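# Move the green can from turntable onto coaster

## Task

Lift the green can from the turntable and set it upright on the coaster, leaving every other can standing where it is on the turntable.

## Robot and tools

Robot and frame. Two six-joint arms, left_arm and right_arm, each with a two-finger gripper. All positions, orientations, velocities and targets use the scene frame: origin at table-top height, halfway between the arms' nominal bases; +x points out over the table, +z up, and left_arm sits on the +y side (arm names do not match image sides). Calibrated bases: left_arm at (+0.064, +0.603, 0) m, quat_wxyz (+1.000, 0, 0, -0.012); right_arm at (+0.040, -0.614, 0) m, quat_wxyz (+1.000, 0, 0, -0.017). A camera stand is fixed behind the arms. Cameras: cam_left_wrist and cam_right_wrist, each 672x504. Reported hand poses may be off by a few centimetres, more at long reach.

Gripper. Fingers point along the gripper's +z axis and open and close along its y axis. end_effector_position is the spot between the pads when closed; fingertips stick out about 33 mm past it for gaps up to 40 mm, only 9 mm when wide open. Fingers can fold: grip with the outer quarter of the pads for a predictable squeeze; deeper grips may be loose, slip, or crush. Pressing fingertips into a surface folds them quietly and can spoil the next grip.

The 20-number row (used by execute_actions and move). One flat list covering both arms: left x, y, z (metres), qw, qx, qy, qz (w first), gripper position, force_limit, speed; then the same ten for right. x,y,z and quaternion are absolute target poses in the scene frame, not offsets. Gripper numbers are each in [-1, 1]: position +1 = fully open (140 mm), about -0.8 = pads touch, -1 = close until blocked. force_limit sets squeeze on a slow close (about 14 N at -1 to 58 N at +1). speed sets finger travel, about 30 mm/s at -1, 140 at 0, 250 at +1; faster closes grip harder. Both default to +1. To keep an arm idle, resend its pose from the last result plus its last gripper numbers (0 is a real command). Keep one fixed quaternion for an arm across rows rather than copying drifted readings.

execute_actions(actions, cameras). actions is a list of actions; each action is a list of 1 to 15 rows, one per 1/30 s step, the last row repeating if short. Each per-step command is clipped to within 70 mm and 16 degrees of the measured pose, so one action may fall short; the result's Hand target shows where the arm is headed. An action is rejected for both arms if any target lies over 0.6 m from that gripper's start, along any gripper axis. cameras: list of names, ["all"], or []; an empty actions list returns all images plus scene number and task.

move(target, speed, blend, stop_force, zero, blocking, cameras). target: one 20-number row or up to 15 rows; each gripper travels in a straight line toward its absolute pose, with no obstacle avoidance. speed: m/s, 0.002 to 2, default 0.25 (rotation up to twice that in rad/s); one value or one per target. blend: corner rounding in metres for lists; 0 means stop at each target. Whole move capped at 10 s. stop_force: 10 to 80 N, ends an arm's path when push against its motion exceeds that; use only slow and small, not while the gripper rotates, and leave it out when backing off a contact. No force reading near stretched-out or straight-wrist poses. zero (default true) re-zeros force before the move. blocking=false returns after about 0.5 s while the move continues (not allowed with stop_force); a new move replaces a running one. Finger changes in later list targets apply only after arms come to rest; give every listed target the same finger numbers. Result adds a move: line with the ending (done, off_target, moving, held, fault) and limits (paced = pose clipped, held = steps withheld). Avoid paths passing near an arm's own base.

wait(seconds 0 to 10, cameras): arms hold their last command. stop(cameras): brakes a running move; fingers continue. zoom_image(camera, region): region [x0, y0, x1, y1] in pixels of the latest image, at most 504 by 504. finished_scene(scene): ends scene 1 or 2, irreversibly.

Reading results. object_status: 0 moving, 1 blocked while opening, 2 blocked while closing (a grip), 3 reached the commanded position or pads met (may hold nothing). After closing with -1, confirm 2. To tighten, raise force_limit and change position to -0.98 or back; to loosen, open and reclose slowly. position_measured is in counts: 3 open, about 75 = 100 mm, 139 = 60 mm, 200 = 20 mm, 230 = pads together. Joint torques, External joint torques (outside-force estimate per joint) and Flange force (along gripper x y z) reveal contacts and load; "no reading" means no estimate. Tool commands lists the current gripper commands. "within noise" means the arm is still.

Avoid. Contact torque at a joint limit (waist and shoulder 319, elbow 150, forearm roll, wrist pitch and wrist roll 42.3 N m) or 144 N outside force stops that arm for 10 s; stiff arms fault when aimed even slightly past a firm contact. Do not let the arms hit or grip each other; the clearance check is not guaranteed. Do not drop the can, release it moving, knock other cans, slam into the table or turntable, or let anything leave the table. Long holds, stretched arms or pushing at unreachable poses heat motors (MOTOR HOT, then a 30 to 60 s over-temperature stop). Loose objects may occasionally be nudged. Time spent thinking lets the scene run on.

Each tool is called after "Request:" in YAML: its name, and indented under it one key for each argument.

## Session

Request:
execute_actions:
  actions: []

Scene clock: 0.00 s.
left_arm: end_effector_position=(+0.1213, +0.7375, +0.3990) position_measured=3 object_status=3 end_effector_quat_wxyz=(-0.293, -0.283, +0.687, -0.602) | right_arm: end_effector_position=(+0.5059, -0.5537, +0.1878) position_measured=3 object_status=3 end_effector_quat_wxyz=(+0.075, +0.811, -0.565, +0.128)
Joint positions: left_arm=[1.357 0.041 2.181 -0.253 2.369 -1.047] | right_arm=[0.293 -0.069 2.134 -0.341 1.05 3.214]
Joint velocities: within noise
Joint torques (N m): no reading
External joint torques (N m): no reading
Flange force (N): no reading
Hand target: left_arm +0.1213, +0.7375, +0.3990; -0.293, -0.283, +0.687, -0.602 | right_arm +0.5059, -0.5537, +0.1878; +0.075, +0.811, -0.565, +0.128
Tool commands: left_gripper/position=+1.0 left_gripper/force_limit=+1.0 left_gripper/speed=+1.0 right_gripper/position=+1.0 right_gripper/force_limit=+1.0 right_gripper/speed=+1.0

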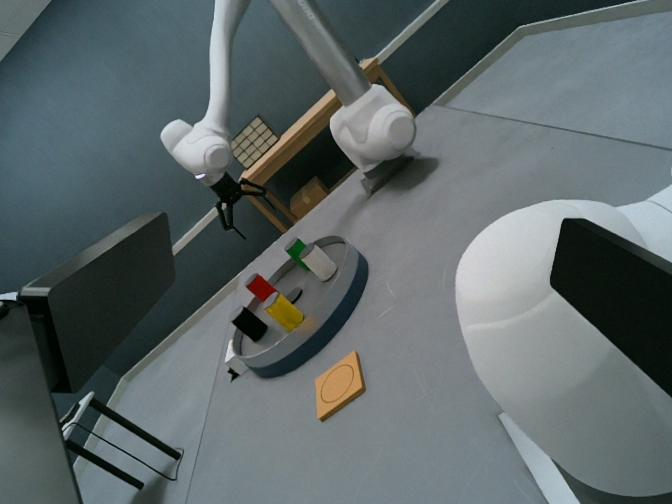

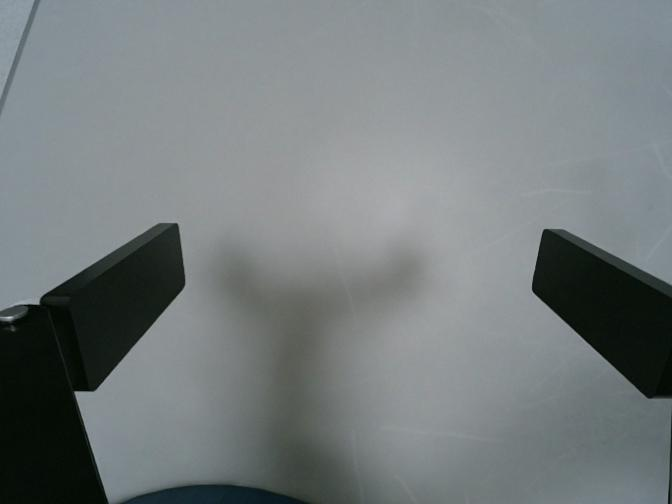

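Request:
move:
  target: [0.1213, 0.7375, 0.3990, -0.293, -0.283, 0.687, -0.602, 1, 1, 1, 0.40, -0.16, 0.44, 0, 0.7071, -0.7071, 0, 0.35, 0, 0]
  speed: 0.35
  cameras: ["cam_right_wrist"]

Request:
wait:
  seconds: 1.5
  cameras: ["cam_right_wrist"]

Request:
wait:
  seconds: 1.5
  cameras: ["cam_right_wrist"]

Scene clock: 5.53 s.
left_arm: end_effector_position=(+0.1213, +0.7375, +0.3990) position_measured=3 object_status=3 end_effector_quat_wxyz=(-0.293, -0.283, +0.687, -0.602) | right_arm: end_effector_position=(+0.4000, -0.1600, +0.4400) position_measured=85 object_status=3 end_effector_quat_wxyz=(+0.000, +0.707, -0.707, +0.000)
Joint positions: left_arm=[1.357 0.04 2.181 -0.253 2.369 -1.045] | right_arm=[0.873 0.031 1.539 0 1.571 3.981]
Joint torques (N m): left_arm=[-1.17 -32.83 -27.67 2.57 2.24 -0.28] | right_arm=[-0.41 -44.29 -40.89 4.17 0.12 -0.12]
External joint torques (N m): left_arm=[1.17 -1.21 -2.2 0.38 0.39 0.25] | right_arm=[0.53 -0.33 -0.61 0.07 -0.09 0.12]
Flange force (N): left_arm=[5.5 0.6 -2.9] | right_arm=[-1.1 0.5 -0.9]
Hand target: left_arm +0.1213, +0.7375, +0.3990; -0.293, -0.283, +0.687, -0.602 | right_arm +0.4000, -0.1600, +0.4400; +0.000, +0.707, -0.707, +0.000
Off the commanded pose: left_arm 0.000 m, 0 deg | right_arm 0.000 m, 0 deg.
move: done
Images, in order (width x height): cam_right_wrist 672x504.

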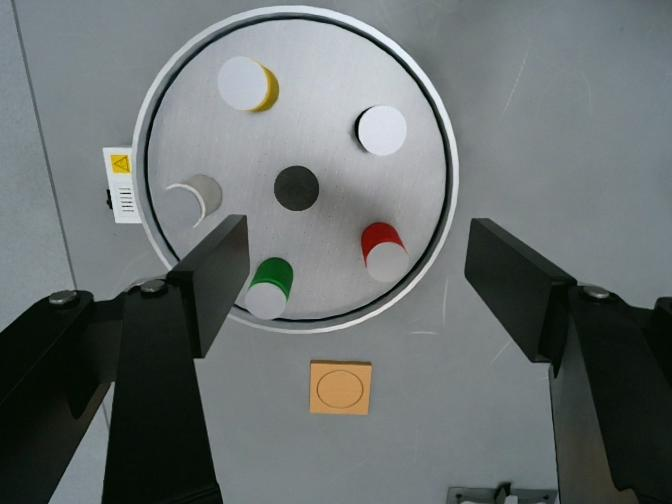

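Scene clock: 7.03 s.
left_arm: end_effector_position=(+0.1213, +0.7375, +0.3990) position_measured=3 object_status=3 end_effector_quat_wxyz=(-0.293, -0.283, +0.687, -0.602) | right_arm: end_effector_position=(+0.4000, -0.1600, +0.4400) position_measured=85 object_status=3 end_effector_quat_wxyz=(+0.000, +0.707, -0.707, +0.000)
Joint positions: left_arm=[1.357 0.04 2.181 -0.253 2.369 -1.045] | right_arm=[0.873 0.031 1.539 0 1.571 3.981]
Joint torques (N m): left_arm=[-0.96 -33.03 -27.55 2.54 2.24 -0.22] | right_arm=[-0.64 -44.29 -40.7 4.25 0.04 -0.06]
External joint torques (N m): left_arm=[0.97 -1 -2.25 0.4 0.39 0.19] | right_arm=[0.67 -0.53 -0.95 0 -0.01 0.06]
Flange force (N): left_arm=[5.0 0.3 -3.2] | right_arm=[-1.4 0.5 -1.7]
Hand target: left_arm +0.1213, +0.7375, +0.3990; -0.293, -0.283, +0.687, -0.602 | right_arm +0.4000, -0.1600, +0.4400; +0.000, +0.707, -0.707, +0.000
Tool commands: left_gripper/position=+1.0 left_gripper/force_limit=+1.0 left_gripper/speed=+1.0 right_gripper/position=+0.35 right_gripper/force_limit=+0.0 right_gripper/speed=+0.0
Off the commanded pose: left_arm 0.000 m, 0 deg | right_arm 0.000 m, 0 deg.
wait: 1.50 s; at rest by 0.17 s
Images, in order (width x height): cam_right_wrist 672x504.

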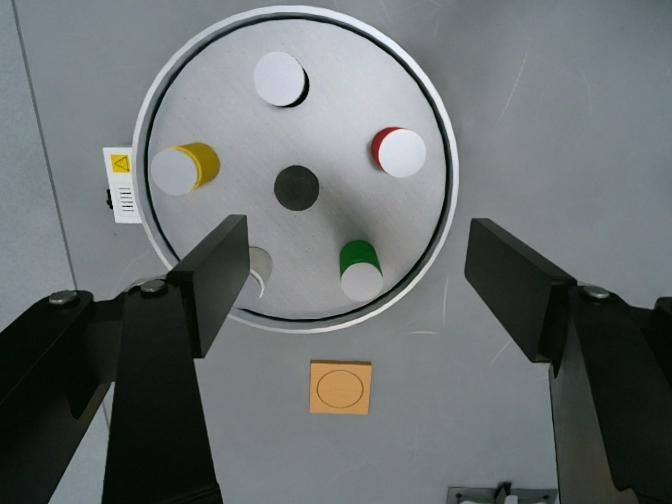

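Scene clock: 8.53 s.
left_arm: end_effector_position=(+0.1213, +0.7375, +0.3990) position_measured=3 object_status=3 end_effector_quat_wxyz=(-0.293, -0.283, +0.687, -0.602) | right_arm: end_effector_position=(+0.4000, -0.1600, +0.4400) position_measured=85 object_status=3 end_effector_quat_wxyz=(+0.000, +0.707, -0.707, +0.000)
Joint positions: left_arm=[1.357 0.04 2.181 -0.253 2.369 -1.045] | right_arm=[0.873 0.031 1.539 0 1.571 3.981]
Joint torques (N m): left_arm=[-1.36 -33.6 -27.51 2.52 2.22 -0.2] | right_arm=[-0.74 -44.62 -40.74 4.15 0.09 -0.09]
External joint torques (N m): left_arm=[1.33 -0.47 -2.48 0.44 0.41 0.17] | right_arm=[0.7 -0.23 -0.95 0.1 -0.06 0.09]
Flange force (N): left_arm=[5.1 1.2 -4.5] | right_arm=[-1.9 0.3 -1.6]
Hand target: left_arm +0.1213, +0.7375, +0.3990; -0.293, -0.283, +0.687, -0.602 | right_arm +0.4000, -0.1600, +0.4400; +0.000, +0.707, -0.707, +0.000
Tool commands: left_gripper/position=+1.0 left_gripper/force_limit=+1.0 left_gripper/speed=+1.0 right_gripper/position=+0.35 right_gripper/force_limit=+0.0 right_gripper/speed=+0.0
Off the commanded pose: left_arm 0.000 m, 0 deg | right_arm 0.000 m, 0 deg.
wait: 1.50 s; at rest by 0.17 s
Images, in order (width x height): cam_right_wrist 672x504.

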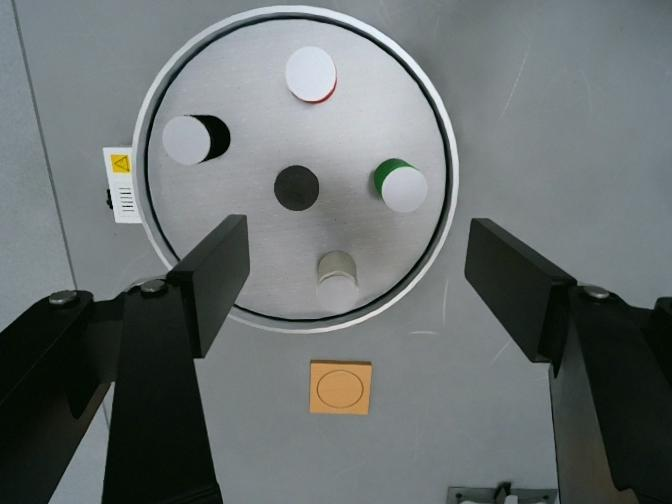

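Request:
move:
  target: [0.1213, 0.7375, 0.3990, -0.293, -0.283, 0.687, -0.602, 1, 1, 1, 0.341, -0.078, 0.185, 0, 0.7071, -0.7071, 0, 0.13, 0, 0]
  speed: 0.25
  cameras: ["cam_right_wrist"]

Request:
wait:
  seconds: 0.8
  cameras: ["cam_right_wrist"]

Request:
wait:
  seconds: 0.6
  cameras: ["cam_right_wrist"]

Scene clock: 15.07 s.
left_arm: end_effector_position=(+0.1213, +0.7375, +0.3990) position_measured=3 object_status=3 end_effector_quat_wxyz=(-0.293, -0.283, +0.687, -0.602) | right_arm: end_effector_position=(+0.3410, -0.0779, +0.1851) position_measured=113 object_status=3 end_effector_quat_wxyz=(+0.000, +0.707, -0.707, +0.000)
Joint positions: left_arm=[1.357 0.04 2.181 -0.253 2.369 -1.045] | right_arm=[1.036 0.18 1.844 0 1.117 4.144]
Joint torques (N m): left_arm=[-0.82 -33.42 -27.42 2.52 2.21 -0.22] | right_arm=[-0.22 -55.09 -36.05 3.75 0.06 -0.04]
External joint torques (N m): left_arm=[0.79 -0.64 -2.53 0.43 0.42 0.19] | right_arm=[0.26 -0.86 -1.42 0.08 -0.03 0.04]
Flange force (N): left_arm=[4.6 0.2 -4.2] | right_arm=[-1.4 -0.2 -2.1]
Hand target: left_arm +0.1213, +0.7375, +0.3990; -0.293, -0.283, +0.687, -0.602 | right_arm +0.3410, -0.0780, +0.1850; +0.000, +0.707, -0.707, +0.000
Off the commanded pose: left_arm 0.000 m, 0 deg | right_arm 0.000 m, 0 deg.
move: done
Images, in order (width x height): cam_right_wrist 672x504.

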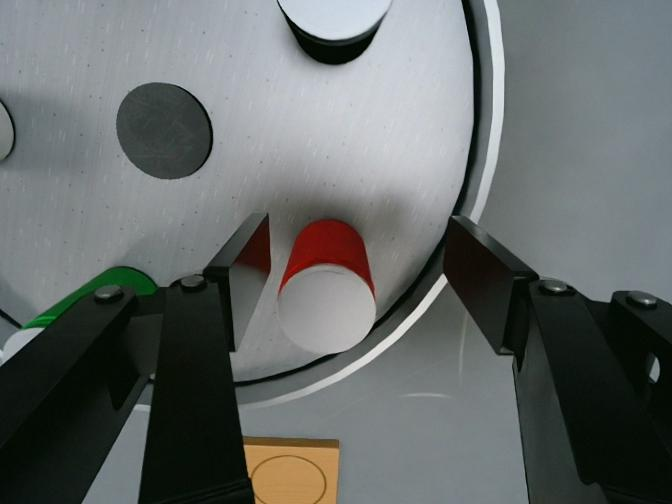

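Scene clock: 15.87 s.
left_arm: end_effector_position=(+0.1213, +0.7375, +0.3990) position_measured=3 object_status=3 end_effector_quat_wxyz=(-0.293, -0.283, +0.687, -0.602) | right_arm: end_effector_position=(+0.3410, -0.0780, +0.1850) position_measured=113 object_status=3 end_effector_quat_wxyz=(+0.000, +0.707, -0.707, +0.000)
Joint positions: left_arm=[1.357 0.04 2.181 -0.253 2.369 -1.045] | right_arm=[1.036 0.18 1.844 0 1.117 4.144]
Joint torques (N m): left_arm=[-1.36 -33.38 -27.55 2.53 2.29 -0.24] | right_arm=[-0.48 -56.05 -36.65 3.76 0.09 -0.09]
External joint torques (N m): left_arm=[1.42 -0.72 -2.4 0.42 0.34 0.21] | right_arm=[0.52 0.24 -0.68 0.06 -0.05 0.09]
Flange force (N): left_arm=[5.4 1.3 -4.1] | right_arm=[-1.9 0.1 -0.5]
Hand target: left_arm +0.1213, +0.7375, +0.3990; -0.293, -0.283, +0.687, -0.602 | right_arm +0.3410, -0.0780, +0.1850; +0.000, +0.707, -0.707, +0.000
Tool commands: left_gripper/position=+1.0 left_gripper/force_limit=+1.0 left_gripper/speed=+1.0 right_gripper/position=+0.13 right_gripper/force_limit=+0.0 right_gripper/speed=+0.0
Off the commanded pose: left_arm 0.000 m, 0 deg | right_arm 0.000 m, 0 deg.
wait: 0.80 s; at rest by 0.17 s
Images, in order (width x height): cam_right_wrist 672x504.

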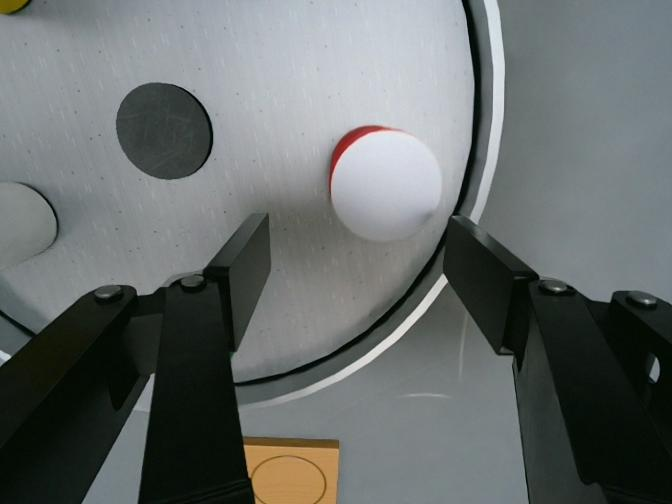

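Scene clock: 16.47 s.
left_arm: end_effector_position=(+0.1213, +0.7375, +0.3990) position_measured=3 object_status=3 end_effector_quat_wxyz=(-0.293, -0.283, +0.687, -0.602) | right_arm: end_effector_position=(+0.3410, -0.0780, +0.1850) position_measured=113 object_status=3 end_effector_quat_wxyz=(+0.000, +0.707, -0.707, +0.000)
Joint positions: left_arm=[1.357 0.04 2.181 -0.253 2.369 -1.045] | right_arm=[1.036 0.18 1.844 0 1.117 4.144]
Joint torques (N m): left_arm=[-1.3 -33.36 -27.72 2.56 2.26 -0.23] | right_arm=[-0.12 -56.19 -36.42 3.83 0.02 -0.14]
External joint torques (N m): left_arm=[1.35 -0.67 -2 0.37 0.37 0.2] | right_arm=[0.14 0.43 -0.96 -0.01 0.02 0.14]
Flange force (N): left_arm=[5.0 1.3 -3.4] | right_arm=[-2.4 -0.8 -0.8]
Hand target: left_arm +0.1213, +0.7375, +0.3990; -0.293, -0.283, +0.687, -0.602 | right_arm +0.3410, -0.0780, +0.1850; +0.000, +0.707, -0.707, +0.000
Tool commands: left_gripper/position=+1.0 left_gripper/force_limit=+1.0 left_gripper/speed=+1.0 right_gripper/position=+0.13 right_gripper/force_limit=+0.0 right_gripper/speed=+0.0
Off the commanded pose: left_arm 0.000 m, 0 deg | right_arm 0.000 m, 0 deg.
wait: 0.60 s; at rest by 0.17 s
Images, in order (width x height): cam_right_wrist 672x504.

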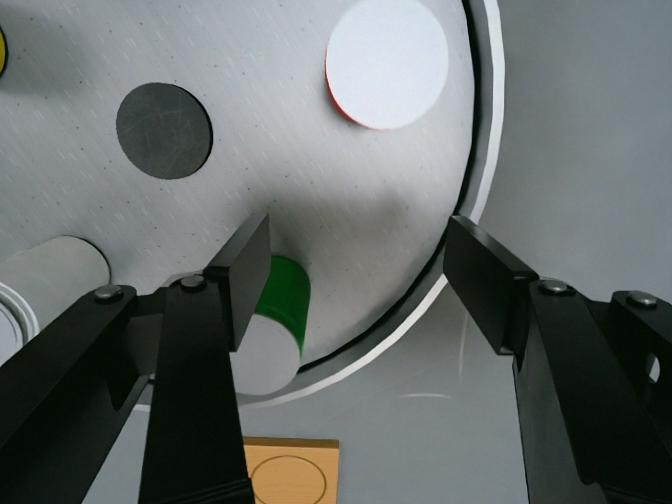

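Request:
move:
  target: [0.1213, 0.7375, 0.3990, -0.293, -0.283, 0.687, -0.602, 1, 1, 1, 0.330, -0.078, 0.150, 0, 0.7071, -0.7071, 0, 0.13, 0, 0]
  speed: 0.1
  cameras: ["cam_right_wrist"]

Request:
wait:
  seconds: 0.9
  cameras: ["cam_right_wrist"]

Scene clock: 21.10 s.
left_arm: end_effector_position=(+0.1213, +0.7375, +0.3990) position_measured=3 object_status=3 end_effector_quat_wxyz=(-0.293, -0.283, +0.687, -0.602) | right_arm: end_effector_position=(+0.3300, -0.0780, +0.1500) position_measured=113 object_status=3 end_effector_quat_wxyz=(+0.000, +0.707, -0.707, +0.000)
Joint positions: left_arm=[1.357 0.04 2.181 -0.253 2.369 -1.045] | right_arm=[1.051 0.2 1.891 0 1.051 4.159]
Joint torques (N m): left_arm=[-1.18 -33.17 -27.56 2.56 2.25 -0.24] | right_arm=[-0.68 -57.09 -35.18 3.79 0.06 -0.15]
External joint torques (N m): left_arm=[1.15 -0.9 -2.44 0.4 0.38 0.21] | right_arm=[0.68 0.59 -1 -0.09 -0.03 0.15]
Flange force (N): left_arm=[5.2 0.6 -3.8] | right_arm=[-3.1 -0.1 -0.5]
Hand target: left_arm +0.1213, +0.7375, +0.3990; -0.293, -0.283, +0.687, -0.602 | right_arm +0.3300, -0.0780, +0.1500; +0.000, +0.707, -0.707, +0.000
Off the commanded pose: left_arm 0.000 m, 0 deg | right_arm 0.000 m, 0 deg.
move: done
Images, in order (width x height): cam_right_wrist 672x504.

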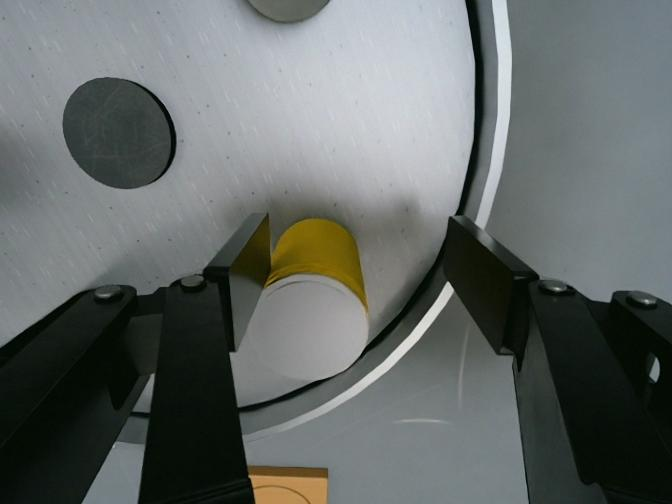

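Scene clock: 22.00 s.
left_arm: end_effector_position=(+0.1213, +0.7375, +0.3990) position_measured=3 object_status=3 end_effector_quat_wxyz=(-0.293, -0.283, +0.687, -0.602) | right_arm: end_effector_position=(+0.3300, -0.0780, +0.1500) position_measured=113 object_status=3 end_effector_quat_wxyz=(+0.000, +0.707, -0.707, +0.000)
Joint positions: left_arm=[1.357 0.04 2.181 -0.253 2.369 -1.045] | right_arm=[1.051 0.2 1.891 0 1.051 4.159]
Joint torques (N m): left_arm=[-0.96 -32.81 -27.58 2.54 2.25 -0.26] | right_arm=[-0.5 -56.62 -35.09 3.66 0.12 -0.05]
External joint torques (N m): left_arm=[0.92 -1.2 -2.26 0.4 0.37 0.23] | right_arm=[0.38 0.3 -0.96 0.02 -0.09 0.05]
Flange force (N): left_arm=[5.2 0.2 -3.0] | right_arm=[-2.3 -0.4 -0.5]
Hand target: left_arm +0.1213, +0.7375, +0.3990; -0.293, -0.283, +0.687, -0.602 | right_arm +0.3300, -0.0780, +0.1500; +0.000, +0.707, -0.707, +0.000
Tool commands: left_gripper/position=+1.0 left_gripper/force_limit=+1.0 left_gripper/speed=+1.0 right_gripper/position=+0.13 right_gripper/force_limit=+0.0 right_gripper/speed=+0.0
Off the commanded pose: left_arm 0.000 m, 0 deg | right_arm 0.000 m, 0 deg.
wait: 0.90 s; at rest by 0.17 s
Images, in order (width x height): cam_right_wrist 672x504.

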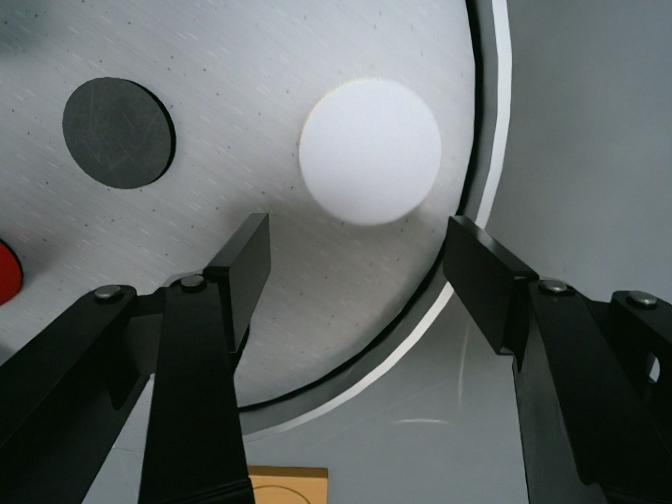

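Request:
wait:
  seconds: 1.9

Scene clock: 25.37 s.
left_arm: end_effector_position=(+0.1213, +0.7375, +0.3990) position_measured=3 object_status=3 end_effector_quat_wxyz=(-0.293, -0.283, +0.687, -0.602) | right_arm: end_effector_position=(+0.3300, -0.0780, +0.1500) position_measured=113 object_status=3 end_effector_quat_wxyz=(+0.000, +0.707, -0.707, +0.000)
Joint positions: left_arm=[1.357 0.04 2.181 -0.253 2.369 -1.045] | right_arm=[1.051 0.2 1.891 0 1.051 4.159]
Joint torques (N m): left_arm=[-0.65 -33.12 -27.69 2.6 2.21 -0.22] | right_arm=[-0.29 -56.52 -35.23 3.67 0.11 -0.1]
External joint torques (N m): left_arm=[0.65 -0.92 -2.16 0.34 0.41 0.18] | right_arm=[0.35 0.01 -0.8 0.02 -0.07 0.1]
Flange force (N): left_arm=[4.4 -0.3 -3.0] | right_arm=[-1.7 -0.1 -0.7]
Hand target: left_arm +0.1213, +0.7375, +0.3990; -0.293, -0.283, +0.687, -0.602 | right_arm +0.3300, -0.0780, +0.1500; +0.000, +0.707, -0.707, +0.000
Tool commands: left_gripper/position=+1.0 left_gripper/force_limit=+1.0 left_gripper/speed=+1.0 right_gripper/position=+0.13 right_gripper/force_limit=+0.0 right_gripper/speed=+0.0
Off the commanded pose: left_arm 0.000 m, 0 deg | right_arm 0.000 m, 0 deg.
wait: 1.90 s; at rest from the start

Request:
wait:
  seconds: 1.05

Request:
move:
  target:
    - [0.1213, 0.7375, 0.3990, -0.293, -0.283, 0.687, -0.602, 1, 1, 1, 0.3285, -0.136, 0.150, 0, 0.7071, -0.7071, 0, -1, 0, -0.6]
    - [0.1213, 0.7375, 0.3990, -0.293, -0.283, 0.687, -0.602, 1, 1, 1, 0.345, -0.12, 0.30, 0, 0.7071, -0.7071, 0, -1, 0, -0.6]
  speed: [0.0745, 0.22]
  blend: [0.01, 0]
  cameras: ["cam_right_wrist"]

Scene clock: 26.90 s.
left_arm: end_effector_position=(+0.1213, +0.7375, +0.3990) position_measured=3 object_status=3 end_effector_quat_wxyz=(-0.293, -0.283, +0.687, -0.602) | right_arm: end_effector_position=(+0.3300, -0.0780, +0.1500) position_measured=113 object_status=3 end_effector_quat_wxyz=(+0.000, +0.707, -0.707, +0.000)
Joint positions: left_arm=[1.357 0.04 2.181 -0.253 2.369 -1.045] | right_arm=[1.051 0.2 1.891 0 1.051 4.159]
Joint torques (N m): left_arm=[-1.48 -33.16 -27.37 2.59 2.24 -0.25] | right_arm=[-0.49 -56.72 -35.29 3.7 0.13 -0.07]
External joint torques (N m): left_arm=[1.5 -0.91 -2.57 0.36 0.39 0.22] | right_arm=[0.43 0.26 -0.85 0 -0.1 0.07]
Flange force (N): left_arm=[5.8 1.0 -4.1] | right_arm=[-2.1 -0.2 -0.5]
Hand target: left_arm +0.1213, +0.7375, +0.3990; -0.293, -0.283, +0.687, -0.602 | right_arm +0.3300, -0.0780, +0.1500; +0.000, +0.707, -0.707, +0.000
Tool commands: left_gripper/position=+1.0 left_gripper/force_limit=+1.0 left_gripper/speed=+1.0 right_gripper/position=+0.13 right_gripper/force_limit=+0.0 right_gripper/speed=+0.0
Off the commanded pose: left_arm 0.000 m, 0 deg | right_arm 0.000 m, 0 deg.
wait: 1.07 s; at rest from the start

Scene clock: 28.70 s.
left_arm: end_effector_position=(+0.1213, +0.7375, +0.3990) position_measured=3 object_status=3 end_effector_quat_wxyz=(-0.293, -0.283, +0.687, -0.602) | right_arm: end_effector_position=(+0.3450, -0.1200, +0.3000) position_measured=232 object_status=3 end_effector_quat_wxyz=(+0.000, +0.707, -0.707, +0.000)
Joint positions: left_arm=[1.357 0.04 2.181 -0.253 2.369 -1.045] | right_arm=[0.991 0.061 1.761 0 1.32 4.099]
Joint torques (N m): left_arm=[-1.34 -33.58 -27.5 2.53 2.22 -0.22] | right_arm=[-0.49 -45.47 -38.76 4.09 0.07 -0.09]
External joint torques (N m): left_arm=[1.33 -0.48 -2.41 0.42 0.41 0.19] | right_arm=[0.43 -1.08 -1.5 0.02 -0.03 0.09]
Flange force (N): left_arm=[5.1 1.2 -4.4] | right_arm=[-1.2 0.3 -2.5]
Hand target: left_arm +0.1213, +0.7375, +0.3990; -0.293, -0.283, +0.687, -0.602 | right_arm +0.3450, -0.1200, +0.3000; +0.000, +0.707, -0.707, +0.000
Off the commanded pose: left_arm 0.000 m, 0 deg | right_arm 0.000 m, 0 deg.
move: done
Images, in order (width x height): cam_right_wrist 672x504.

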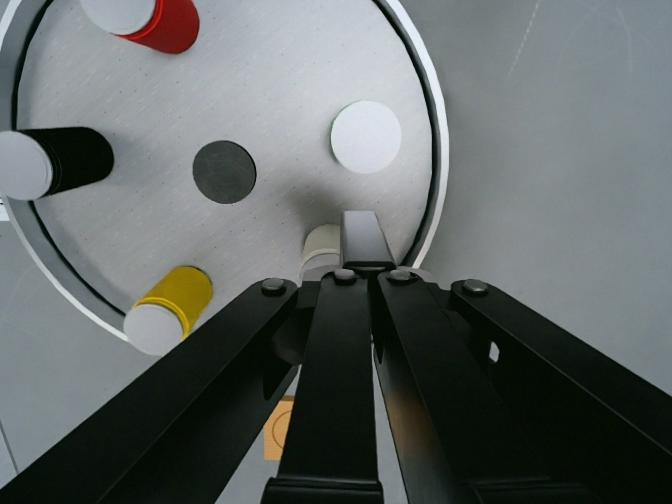

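Request:
wait:
  seconds: 0.05
  cameras: ["cam_right_wrist"]

Request:
move:
  target:
    - [0.1213, 0.7375, 0.3990, -0.293, -0.283, 0.687, -0.602, 1, 1, 1, 0.330, -0.078, 0.25, 0, 0.7071, -0.7071, 0, 0.13, 0, 0]
  speed: 0.12
  cameras: ["cam_right_wrist"]

Scene clock: 30.53 s.
left_arm: end_effector_position=(+0.1213, +0.7375, +0.3990) position_measured=3 object_status=3 end_effector_quat_wxyz=(-0.293, -0.283, +0.687, -0.602) | right_arm: end_effector_position=(+0.3450, -0.1200, +0.3000) position_measured=232 object_status=3 end_effector_quat_wxyz=(+0.000, +0.707, -0.707, +0.000)
Joint positions: left_arm=[1.357 0.04 2.181 -0.253 2.369 -1.045] | right_arm=[0.991 0.061 1.761 0 1.32 4.099]
Joint torques (N m): left_arm=[-1.01 -33.5 -27.74 2.59 2.21 -0.24] | right_arm=[-0.95 -45.87 -39.49 4.06 0.13 -0.05]
External joint torques (N m): left_arm=[0.97 -0.54 -2.2 0.36 0.41 0.2] | right_arm=[0.94 -0.75 -0.92 0.07 -0.11 0.05]
Flange force (N): left_arm=[4.5 0.6 -3.8] | right_arm=[-1.3 1.2 -1.4]
Hand target: left_arm +0.1213, +0.7375, +0.3990; -0.293, -0.283, +0.687, -0.602 | right_arm +0.3450, -0.1200, +0.3000; +0.000, +0.707, -0.707, +0.000
Tool commands: left_gripper/position=+1.0 left_gripper/force_limit=+1.0 left_gripper/speed=+1.0 right_gripper/position=-1.0 right_gripper/force_limit=+0.0 right_gripper/speed=-0.6
Off the commanded pose: left_arm 0.000 m, 0 deg | right_arm 0.000 m, 0 deg.
wait: 0.07 s; at rest from the start
Images, in order (width x height): cam_right_wrist 672x504.

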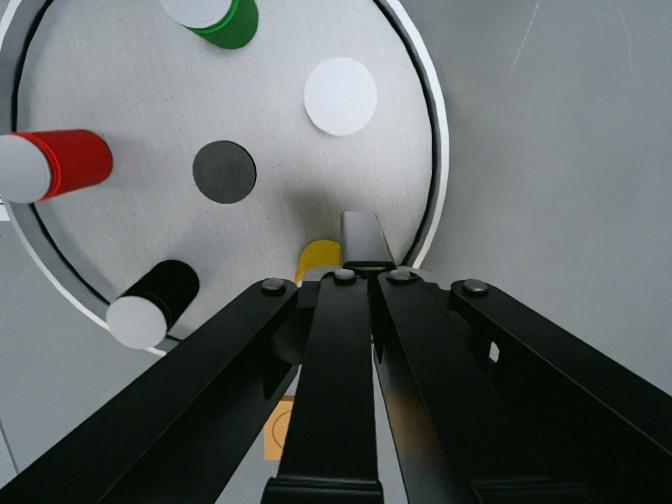

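Scene clock: 31.40 s.
left_arm: end_effector_position=(+0.1213, +0.7375, +0.3990) position_measured=3 object_status=3 end_effector_quat_wxyz=(-0.293, -0.283, +0.687, -0.602) | right_arm: end_effector_position=(+0.3300, -0.0781, +0.2500) position_measured=113 object_status=0 end_effector_quat_wxyz=(+0.000, +0.707, -0.707, +0.000)
Joint positions: left_arm=[1.357 0.04 2.181 -0.253 2.369 -1.045] | right_arm=[1.051 0.13 1.777 0 1.234 4.159]
Joint torques (N m): left_arm=[-1.22 -33.26 -27.47 2.53 2.23 -0.22] | right_arm=[-0.49 -52.7 -38.28 3.92 0.13 -0.14]
External joint torques (N m): left_arm=[1.22 -0.85 -2.57 0.43 0.4 0.19] | right_arm=[0.71 -0.01 -0.95 0.09 -0.09 0.14]
Flange force (N): left_arm=[5.4 0.7 -4.1] | right_arm=[-2.2 0.4 -1.0]
Hand target: left_arm +0.1213, +0.7375, +0.3990; -0.293, -0.283, +0.687, -0.602 | right_arm +0.3300, -0.0780, +0.2500; +0.000, +0.707, -0.707, +0.000
Off the commanded pose: left_arm 0.000 m, 0 deg | right_arm 0.000 m, 0 deg.
move: done
Images, in order (width x height): cam_right_wrist 672x504.

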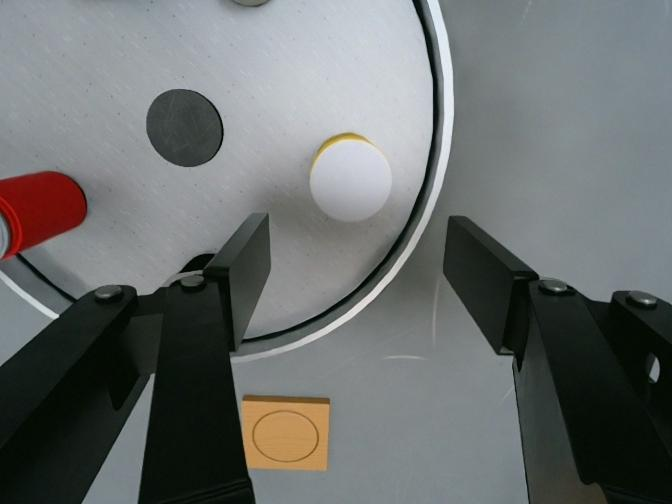

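Request:
move:
  target: [0.1213, 0.7375, 0.3990, -0.293, -0.283, 0.687, -0.602, 1, 1, 1, 0.330, -0.078, 0.150, 0, 0.7071, -0.7071, 0, 0.13, 0, 0]
  speed: 0.15

Scene clock: 36.17 s.
left_arm: end_effector_position=(+0.1213, +0.7375, +0.3990) position_measured=3 object_status=3 end_effector_quat_wxyz=(-0.293, -0.283, +0.687, -0.602) | right_arm: end_effector_position=(+0.3300, -0.0780, +0.1500) position_measured=113 object_status=3 end_effector_quat_wxyz=(+0.000, +0.707, -0.707, +0.000)
Joint positions: left_arm=[1.357 0.04 2.181 -0.253 2.369 -1.045] | right_arm=[1.051 0.2 1.891 0 1.051 4.159]
Joint torques (N m): left_arm=[-0.99 -33.28 -27.68 2.55 2.23 -0.25] | right_arm=[-0.53 -57.41 -35.25 3.63 0.02 -0.01]
External joint torques (N m): left_arm=[0.98 -0.76 -2.14 0.39 0.39 0.22] | right_arm=[0.38 0.97 -0.89 0.06 0.01 0.01]
Flange force (N): left_arm=[4.7 0.6 -3.4] | right_arm=[-3.1 -0.9 -0.1]
Hand target: left_arm +0.1213, +0.7375, +0.3990; -0.293, -0.283, +0.687, -0.602 | right_arm +0.3300, -0.0780, +0.1500; +0.000, +0.707, -0.707, +0.000
Off the commanded pose: left_arm 0.000 m, 0 deg | right_arm 0.000 m, 0 deg.
move: done

Request:
wait:
  seconds: 0.54
  cameras: ["cam_right_wrist"]

Request:
move:
  target:
    - [0.1213, 0.7375, 0.3990, -0.293, -0.283, 0.687, -0.602, 1, 1, 1, 0.3285, -0.136, 0.150, 0, 0.7071, -0.7071, 0, -1, 0, -0.6]
    - [0.1213, 0.7375, 0.3990, -0.293, -0.283, 0.687, -0.602, 1, 1, 1, 0.345, -0.12, 0.30, 0, 0.7071, -0.7071, 0, -1, 0, -0.6]
  speed: [0.0745, 0.22]
  blend: [0.01, 0]
  cameras: ["cam_right_wrist"]

Scene clock: 37.30 s.
left_arm: end_effector_position=(+0.1213, +0.7375, +0.3990) position_measured=3 object_status=3 end_effector_quat_wxyz=(-0.293, -0.283, +0.687, -0.602) | right_arm: end_effector_position=(+0.3300, -0.0780, +0.1500) position_measured=113 object_status=3 end_effector_quat_wxyz=(+0.000, +0.707, -0.707, +0.000)
Joint positions: left_arm=[1.357 0.04 2.181 -0.253 2.369 -1.045] | right_arm=[1.051 0.2 1.891 0 1.051 4.159]
Joint torques (N m): left_arm=[-1.61 -33.23 -27.53 2.54 2.26 -0.21] | right_arm=[-0.11 -57.09 -35.05 3.64 0.09 -0.04]
External joint torques (N m): left_arm=[1.63 -0.83 -2.31 0.4 0.37 0.18] | right_arm=[0.03 0.58 -1.12 0.05 -0.06 0.04]
Flange force (N): left_arm=[5.7 1.5 -3.8] | right_arm=[-2.6 -1.3 -0.5]
Hand target: left_arm +0.1213, +0.7375, +0.3990; -0.293, -0.283, +0.687, -0.602 | right_arm +0.3300, -0.0780, +0.1500; +0.000, +0.707, -0.707, +0.000
Tool commands: left_gripper/position=+1.0 left_gripper/force_limit=+1.0 left_gripper/speed=+1.0 right_gripper/position=+0.13 right_gripper/force_limit=+0.0 right_gripper/speed=+0.0
Off the commanded pose: left_arm 0.000 m, 0 deg | right_arm 0.000 m, 0 deg.
wait: 0.57 s; at rest from the start
Images, in order (width x height): cam_right_wrist 672x504.

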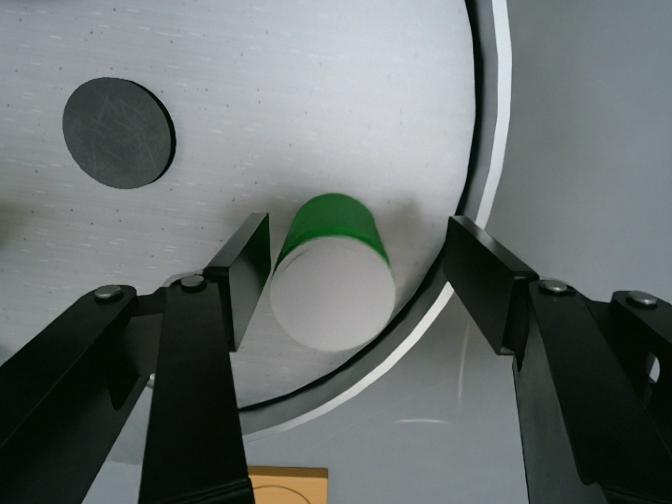

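Scene clock: 39.10 s.
left_arm: end_effector_position=(+0.1213, +0.7375, +0.3990) position_measured=3 object_status=3 end_effector_quat_wxyz=(-0.293, -0.283, +0.687, -0.602) | right_arm: end_effector_position=(+0.3450, -0.1200, +0.3000) position_measured=155 object_status=2 end_effector_quat_wxyz=(+0.000, +0.707, -0.707, +0.000)
Joint positions: left_arm=[1.357 0.04 2.181 -0.253 2.369 -1.045] | right_arm=[0.991 0.061 1.761 0 1.32 4.099]
Joint torques (N m): left_arm=[-1.41 -32.92 -27.57 2.54 2.23 -0.25] | right_arm=[-0.06 -47.75 -39.99 4.06 0.12 -0.12]
External joint torques (N m): left_arm=[1.42 -1.12 -2.24 0.4 0.4 0.22] | right_arm=[0.06 1.03 -0.37 0.06 -0.09 0.12]
Flange force (N): left_arm=[5.8 1.0 -3.2] | right_arm=[-2.1 -0.9 0.1]
Hand target: left_arm +0.1213, +0.7375, +0.3990; -0.293, -0.283, +0.687, -0.602 | right_arm +0.3450, -0.1200, +0.3000; +0.000, +0.707, -0.707, +0.000
Off the commanded pose: left_arm 0.000 m, 0 deg | right_arm 0.000 m, 0 deg.
move: done
Images, in order (width x height): cam_right_wrist 672x504.

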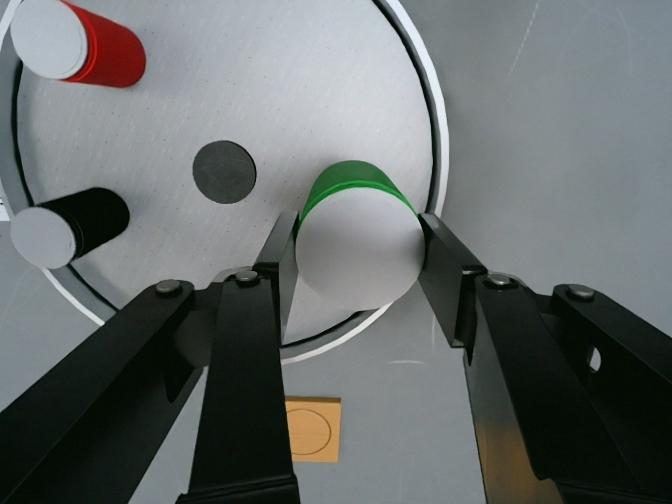

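Request:
move:
  target:
    - [0.1213, 0.7375, 0.3990, -0.293, -0.283, 0.687, -0.602, 1, 1, 1, 0.396, 0.20, 0.27, 0, 0.7071, -0.7071, 0, -1, 0, -0.6]
    - [0.1213, 0.7375, 0.3990, -0.293, -0.283, 0.687, -0.602, 1, 1, 1, 0.396, 0.215, 0.17, 0, 0.7071, -0.7071, 0, -1, 0, -0.6]
  speed: [0.28, 0.2]
  blend: [0.04, 0]
  cameras: ["cam_right_wrist"]

Request:
zoom_image:
  camera: "cam_right_wrist"
  region: [200, 60, 520, 300]

Scene clock: 43.30 s.
left_arm: end_effector_position=(+0.1213, +0.7375, +0.3990) position_measured=3 object_status=3 end_effector_quat_wxyz=(-0.293, -0.283, +0.687, -0.602) | right_arm: end_effector_position=(+0.3960, +0.2150, +0.1701) position_measured=155 object_status=2 end_effector_quat_wxyz=(+0.000, +0.707, -0.707, +0.000)
Joint positions: left_arm=[1.357 0.04 2.181 -0.253 2.369 -1.045] | right_arm=[1.16 0.626 1.22 0 1.295 4.268]
Joint torques (N m): left_arm=[-0.89 -33.29 -27.42 2.58 2.23 -0.19] | right_arm=[-0.43 -104.5 -39.82 4.04 0.09 -0.1]
External joint torques (N m): left_arm=[0.88 -0.78 -2.55 0.38 0.4 0.16] | right_arm=[0.23 4.32 -0.19 0.05 -0.05 0.1]
Flange force (N): left_arm=[4.8 0.0 -4.0] | right_arm=[-7.2 -2.7 1.9]
Hand target: left_arm +0.1213, +0.7375, +0.3990; -0.293, -0.283, +0.687, -0.602 | right_arm +0.3960, +0.2150, +0.1700; +0.000, +0.707, -0.707, +0.000
Off the commanded pose: left_arm 0.000 m, 0 deg | right_arm 0.000 m, 0 deg.
move: done
Images, in order (width x height): cam_right_wrist 672x504.

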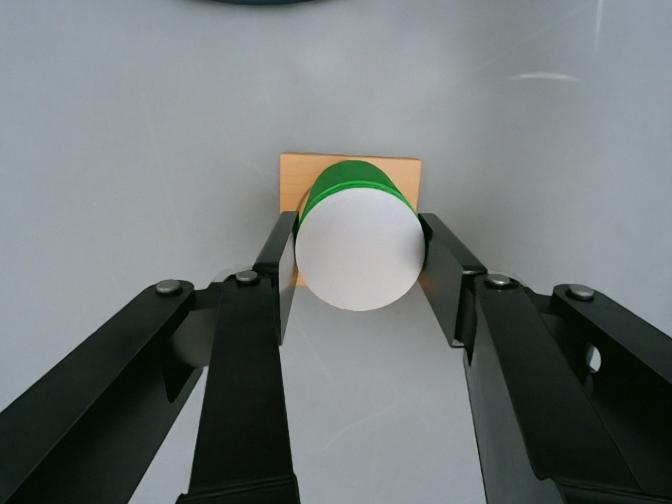

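Scaled by 1.575 from the camera's 672x504 image, which has a finer 960x720 frame.

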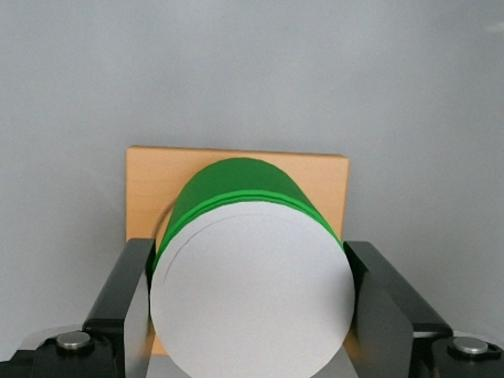

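Request:
move:
  target:
    - [0.1213, 0.7375, 0.3990, -0.293, -0.283, 0.687, -0.602, 1, 1, 1, 0.396, 0.242, 0.128, 0, 0.7071, -0.7071, 0, -1, 0, -0.6]
  speed: 0.12
  cameras: ["cam_right_wrist"]

Request:
zoom_image:
  camera: "cam_right_wrist"
  region: [200, 60, 520, 300]

Scene clock: 45.47 s.
left_arm: end_effector_position=(+0.1213, +0.7375, +0.3990) position_measured=3 object_status=3 end_effector_quat_wxyz=(-0.293, -0.283, +0.687, -0.602) | right_arm: end_effector_position=(+0.3960, +0.2420, +0.1280) position_measured=155 object_status=2 end_effector_quat_wxyz=(+0.000, +0.707, -0.707, +0.000)
Joint positions: left_arm=[1.357 0.04 2.181 -0.253 2.369 -1.045] | right_arm=[1.172 0.688 1.193 0 1.26 4.28]
Joint torques (N m): left_arm=[-1.33 -33.19 -27.54 2.52 2.26 -0.28] | right_arm=[-0.45 -109.44 -39.49 3.93 0.12 -0.04]
External joint torques (N m): left_arm=[1.24 -0.84 -2.39 0.43 0.37 0.25] | right_arm=[0.18 4.55 -0.17 0.12 -0.08 0.04]
Flange force (N): left_arm=[5.4 1.0 -3.8] | right_arm=[-7.4 -2.8 2.4]
Hand target: left_arm +0.1213, +0.7375, +0.3990; -0.293, -0.283, +0.687, -0.602 | right_arm +0.3960, +0.2420, +0.1280; +0.000, +0.707, -0.707, +0.000
Off the commanded pose: left_arm 0.000 m, 0 deg | right_arm 0.000 m, 0 deg.
move: done
Images, in order (width x height): cam_right_wrist 672x504.

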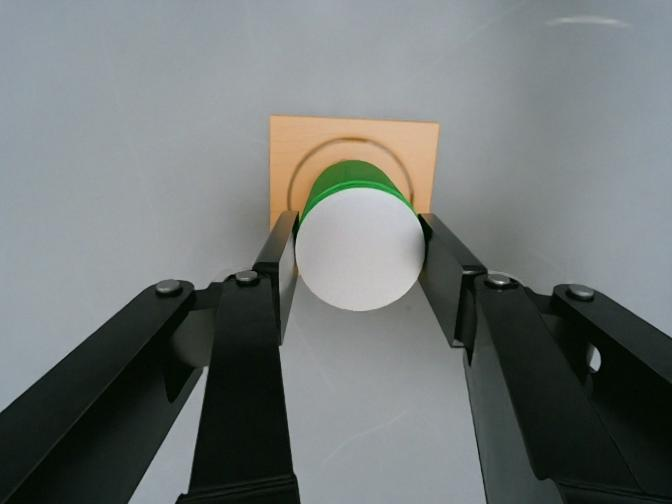

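Scaled by 1.575 from the camera's 672x504 image, which has a finer 960x720 frame.

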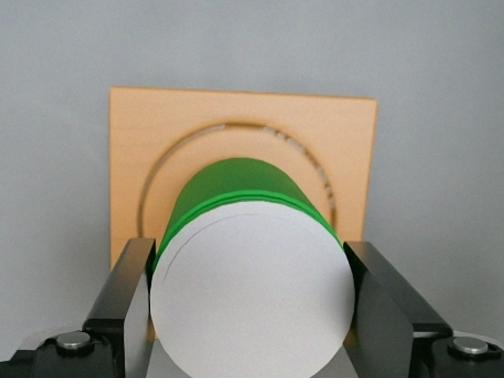

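Request:
move:
  target: [0.1213, 0.7375, 0.3990, -0.293, -0.283, 0.687, -0.602, 1, 1, 1, 0.3963, 0.244, 0.114, 0, 0.7071, -0.7071, 0, -1, 0, -0.6]
  speed: 0.05

Request:
move:
  target: [0.1213, 0.7375, 0.3990, -0.293, -0.283, 0.687, -0.602, 1, 1, 1, 0.3963, 0.244, 0.099, 0, 0.7071, -0.7071, 0, -1, 0, -0.6]
  speed: 0.012
  stop_force: 10
  cameras: ["cam_right_wrist"]

Scene clock: 47.30 s.
left_arm: end_effector_position=(+0.1213, +0.7375, +0.3990) position_measured=3 object_status=3 end_effector_quat_wxyz=(-0.293, -0.283, +0.687, -0.602) | right_arm: end_effector_position=(+0.3963, +0.2440, +0.1140) position_measured=155 object_status=2 end_effector_quat_wxyz=(+0.000, +0.707, -0.707, +0.000)
Joint positions: left_arm=[1.357 0.04 2.181 -0.253 2.369 -1.045] | right_arm=[1.173 0.699 1.2 0 1.242 4.281]
Joint torques (N m): left_arm=[-1.54 -33.14 -27.5 2.58 2.21 -0.26] | right_arm=[-0.93 -109.91 -39.3 4.02 0.1 -0.06]
External joint torques (N m): left_arm=[1.51 -0.87 -2.28 0.36 0.42 0.22] | right_arm=[0.75 4.46 -0.01 -0.01 -0.06 0.06]
Flange force (N): left_arm=[5.7 1.2 -3.7] | right_arm=[-7.1 -2.0 2.6]
Hand target: left_arm +0.1213, +0.7375, +0.3990; -0.293, -0.283, +0.687, -0.602 | right_arm +0.3963, +0.2440, +0.1140; +0.000, +0.707, -0.707, +0.000
Off the commanded pose: left_arm 0.000 m, 0 deg | right_arm 0.000 m, 0 deg.
move: done

Scene clock: 48.27 s.
left_arm: end_effector_position=(+0.1213, +0.7375, +0.3990) position_measured=3 object_status=3 end_effector_quat_wxyz=(-0.293, -0.283, +0.687, -0.602) | right_arm: end_effector_position=(+0.3963, +0.2441, +0.1094) position_measured=155 object_status=2 end_effector_quat_wxyz=(+0.000, +0.707, -0.707, +0.000)
Joint positions: left_arm=[1.357 0.04 2.181 -0.253 2.369 -1.045] | right_arm=[1.173 0.702 1.204 0 1.235 4.281]
Joint torques (N m): left_arm=[-1.4 -33.11 -27.57 2.54 2.19 -0.21] | right_arm=[-1.9 -94.18 -32.26 3.42 -0.94 -0.07]
External joint torques (N m): left_arm=[1.39 -0.94 -2.33 0.41 0.43 0.18] | right_arm=[1.38 -11.41 -7.01 0.58 0.97 0.07]
Flange force (N): left_arm=[5.7 0.9 -3.6] | right_arm=[-3.1 0.4 -14.2]
Hand target: left_arm +0.1213, +0.7375, +0.3990; -0.293, -0.283, +0.687, -0.602 | right_arm +0.3963, +0.2441, +0.1094; +0.000, +0.707, -0.707, +0.000
Off the commanded pose: left_arm 0.000 m, 0 deg | right_arm 0.010 m, 0 deg.
move: contact (right_arm)
Images, in order (width x height): cam_right_wrist 672x504.

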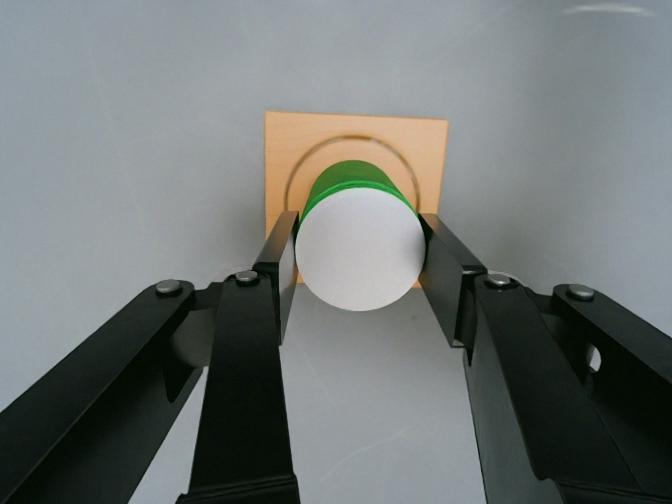

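Request:
move:
  target:
    - [0.1213, 0.7375, 0.3990, -0.293, -0.283, 0.687, -0.602, 1, 1, 1, 0.3963, 0.2441, 0.1097, 0, 0.7071, -0.7071, 0, 0.13, 0, -0.8]
    - [0.1213, 0.7375, 0.3990, -0.293, -0.283, 0.687, -0.602, 1, 1, 1, 0.3963, 0.2441, 0.27, 0, 0.7071, -0.7071, 0, 0.13, 0, -0.8]
  speed: [0.02, 0.2]
  cameras: ["cam_right_wrist"]

Scene clock: 50.73 s.
left_arm: end_effector_position=(+0.1213, +0.7375, +0.3990) position_measured=3 object_status=3 end_effector_quat_wxyz=(-0.293, -0.283, +0.687, -0.602) | right_arm: end_effector_position=(+0.3963, +0.2441, +0.2701) position_measured=113 object_status=3 end_effector_quat_wxyz=(+0.000, +0.707, -0.707, +0.000)
Joint positions: left_arm=[1.357 0.04 2.181 -0.253 2.369 -1.045] | right_arm=[1.173 0.642 1.012 0 1.487 4.281]
Joint torques (N m): left_arm=[-1.6 -32.87 -27.74 2.55 2.23 -0.28] | right_arm=[-0.26 -105.32 -40.46 4.17 0.02 -0.15]
External joint torques (N m): left_arm=[1.63 -1.24 -2.29 0.42 0.4 0.25] | right_arm=[0.28 2.28 -1.02 0.07 0.01 0.14]
Flange force (N): left_arm=[6.3 1.3 -3.2] | right_arm=[-7.2 -2.5 -1.2]
Hand target: left_arm +0.1213, +0.7375, +0.3990; -0.293, -0.283, +0.687, -0.602 | right_arm +0.3963, +0.2441, +0.2700; +0.000, +0.707, -0.707, +0.000
Off the commanded pose: left_arm 0.000 m, 0 deg | right_arm 0.000 m, 0 deg.
move: done
Images, in order (width x height): cam_right_wrist 672x504.

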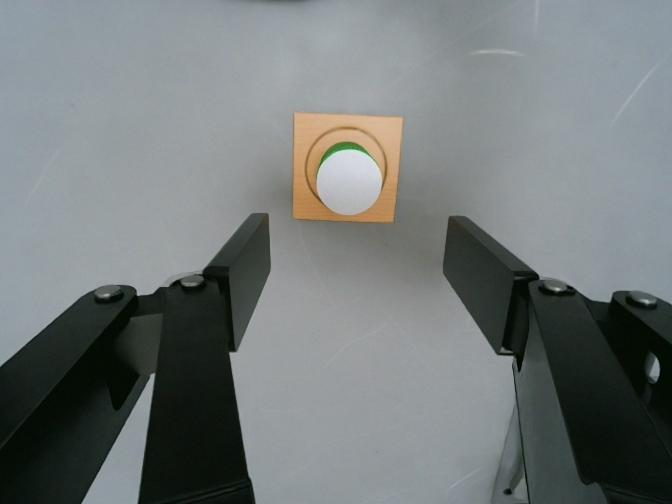

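Request:
finished_scene:
  scene: 2

The scene is finished: the task was done.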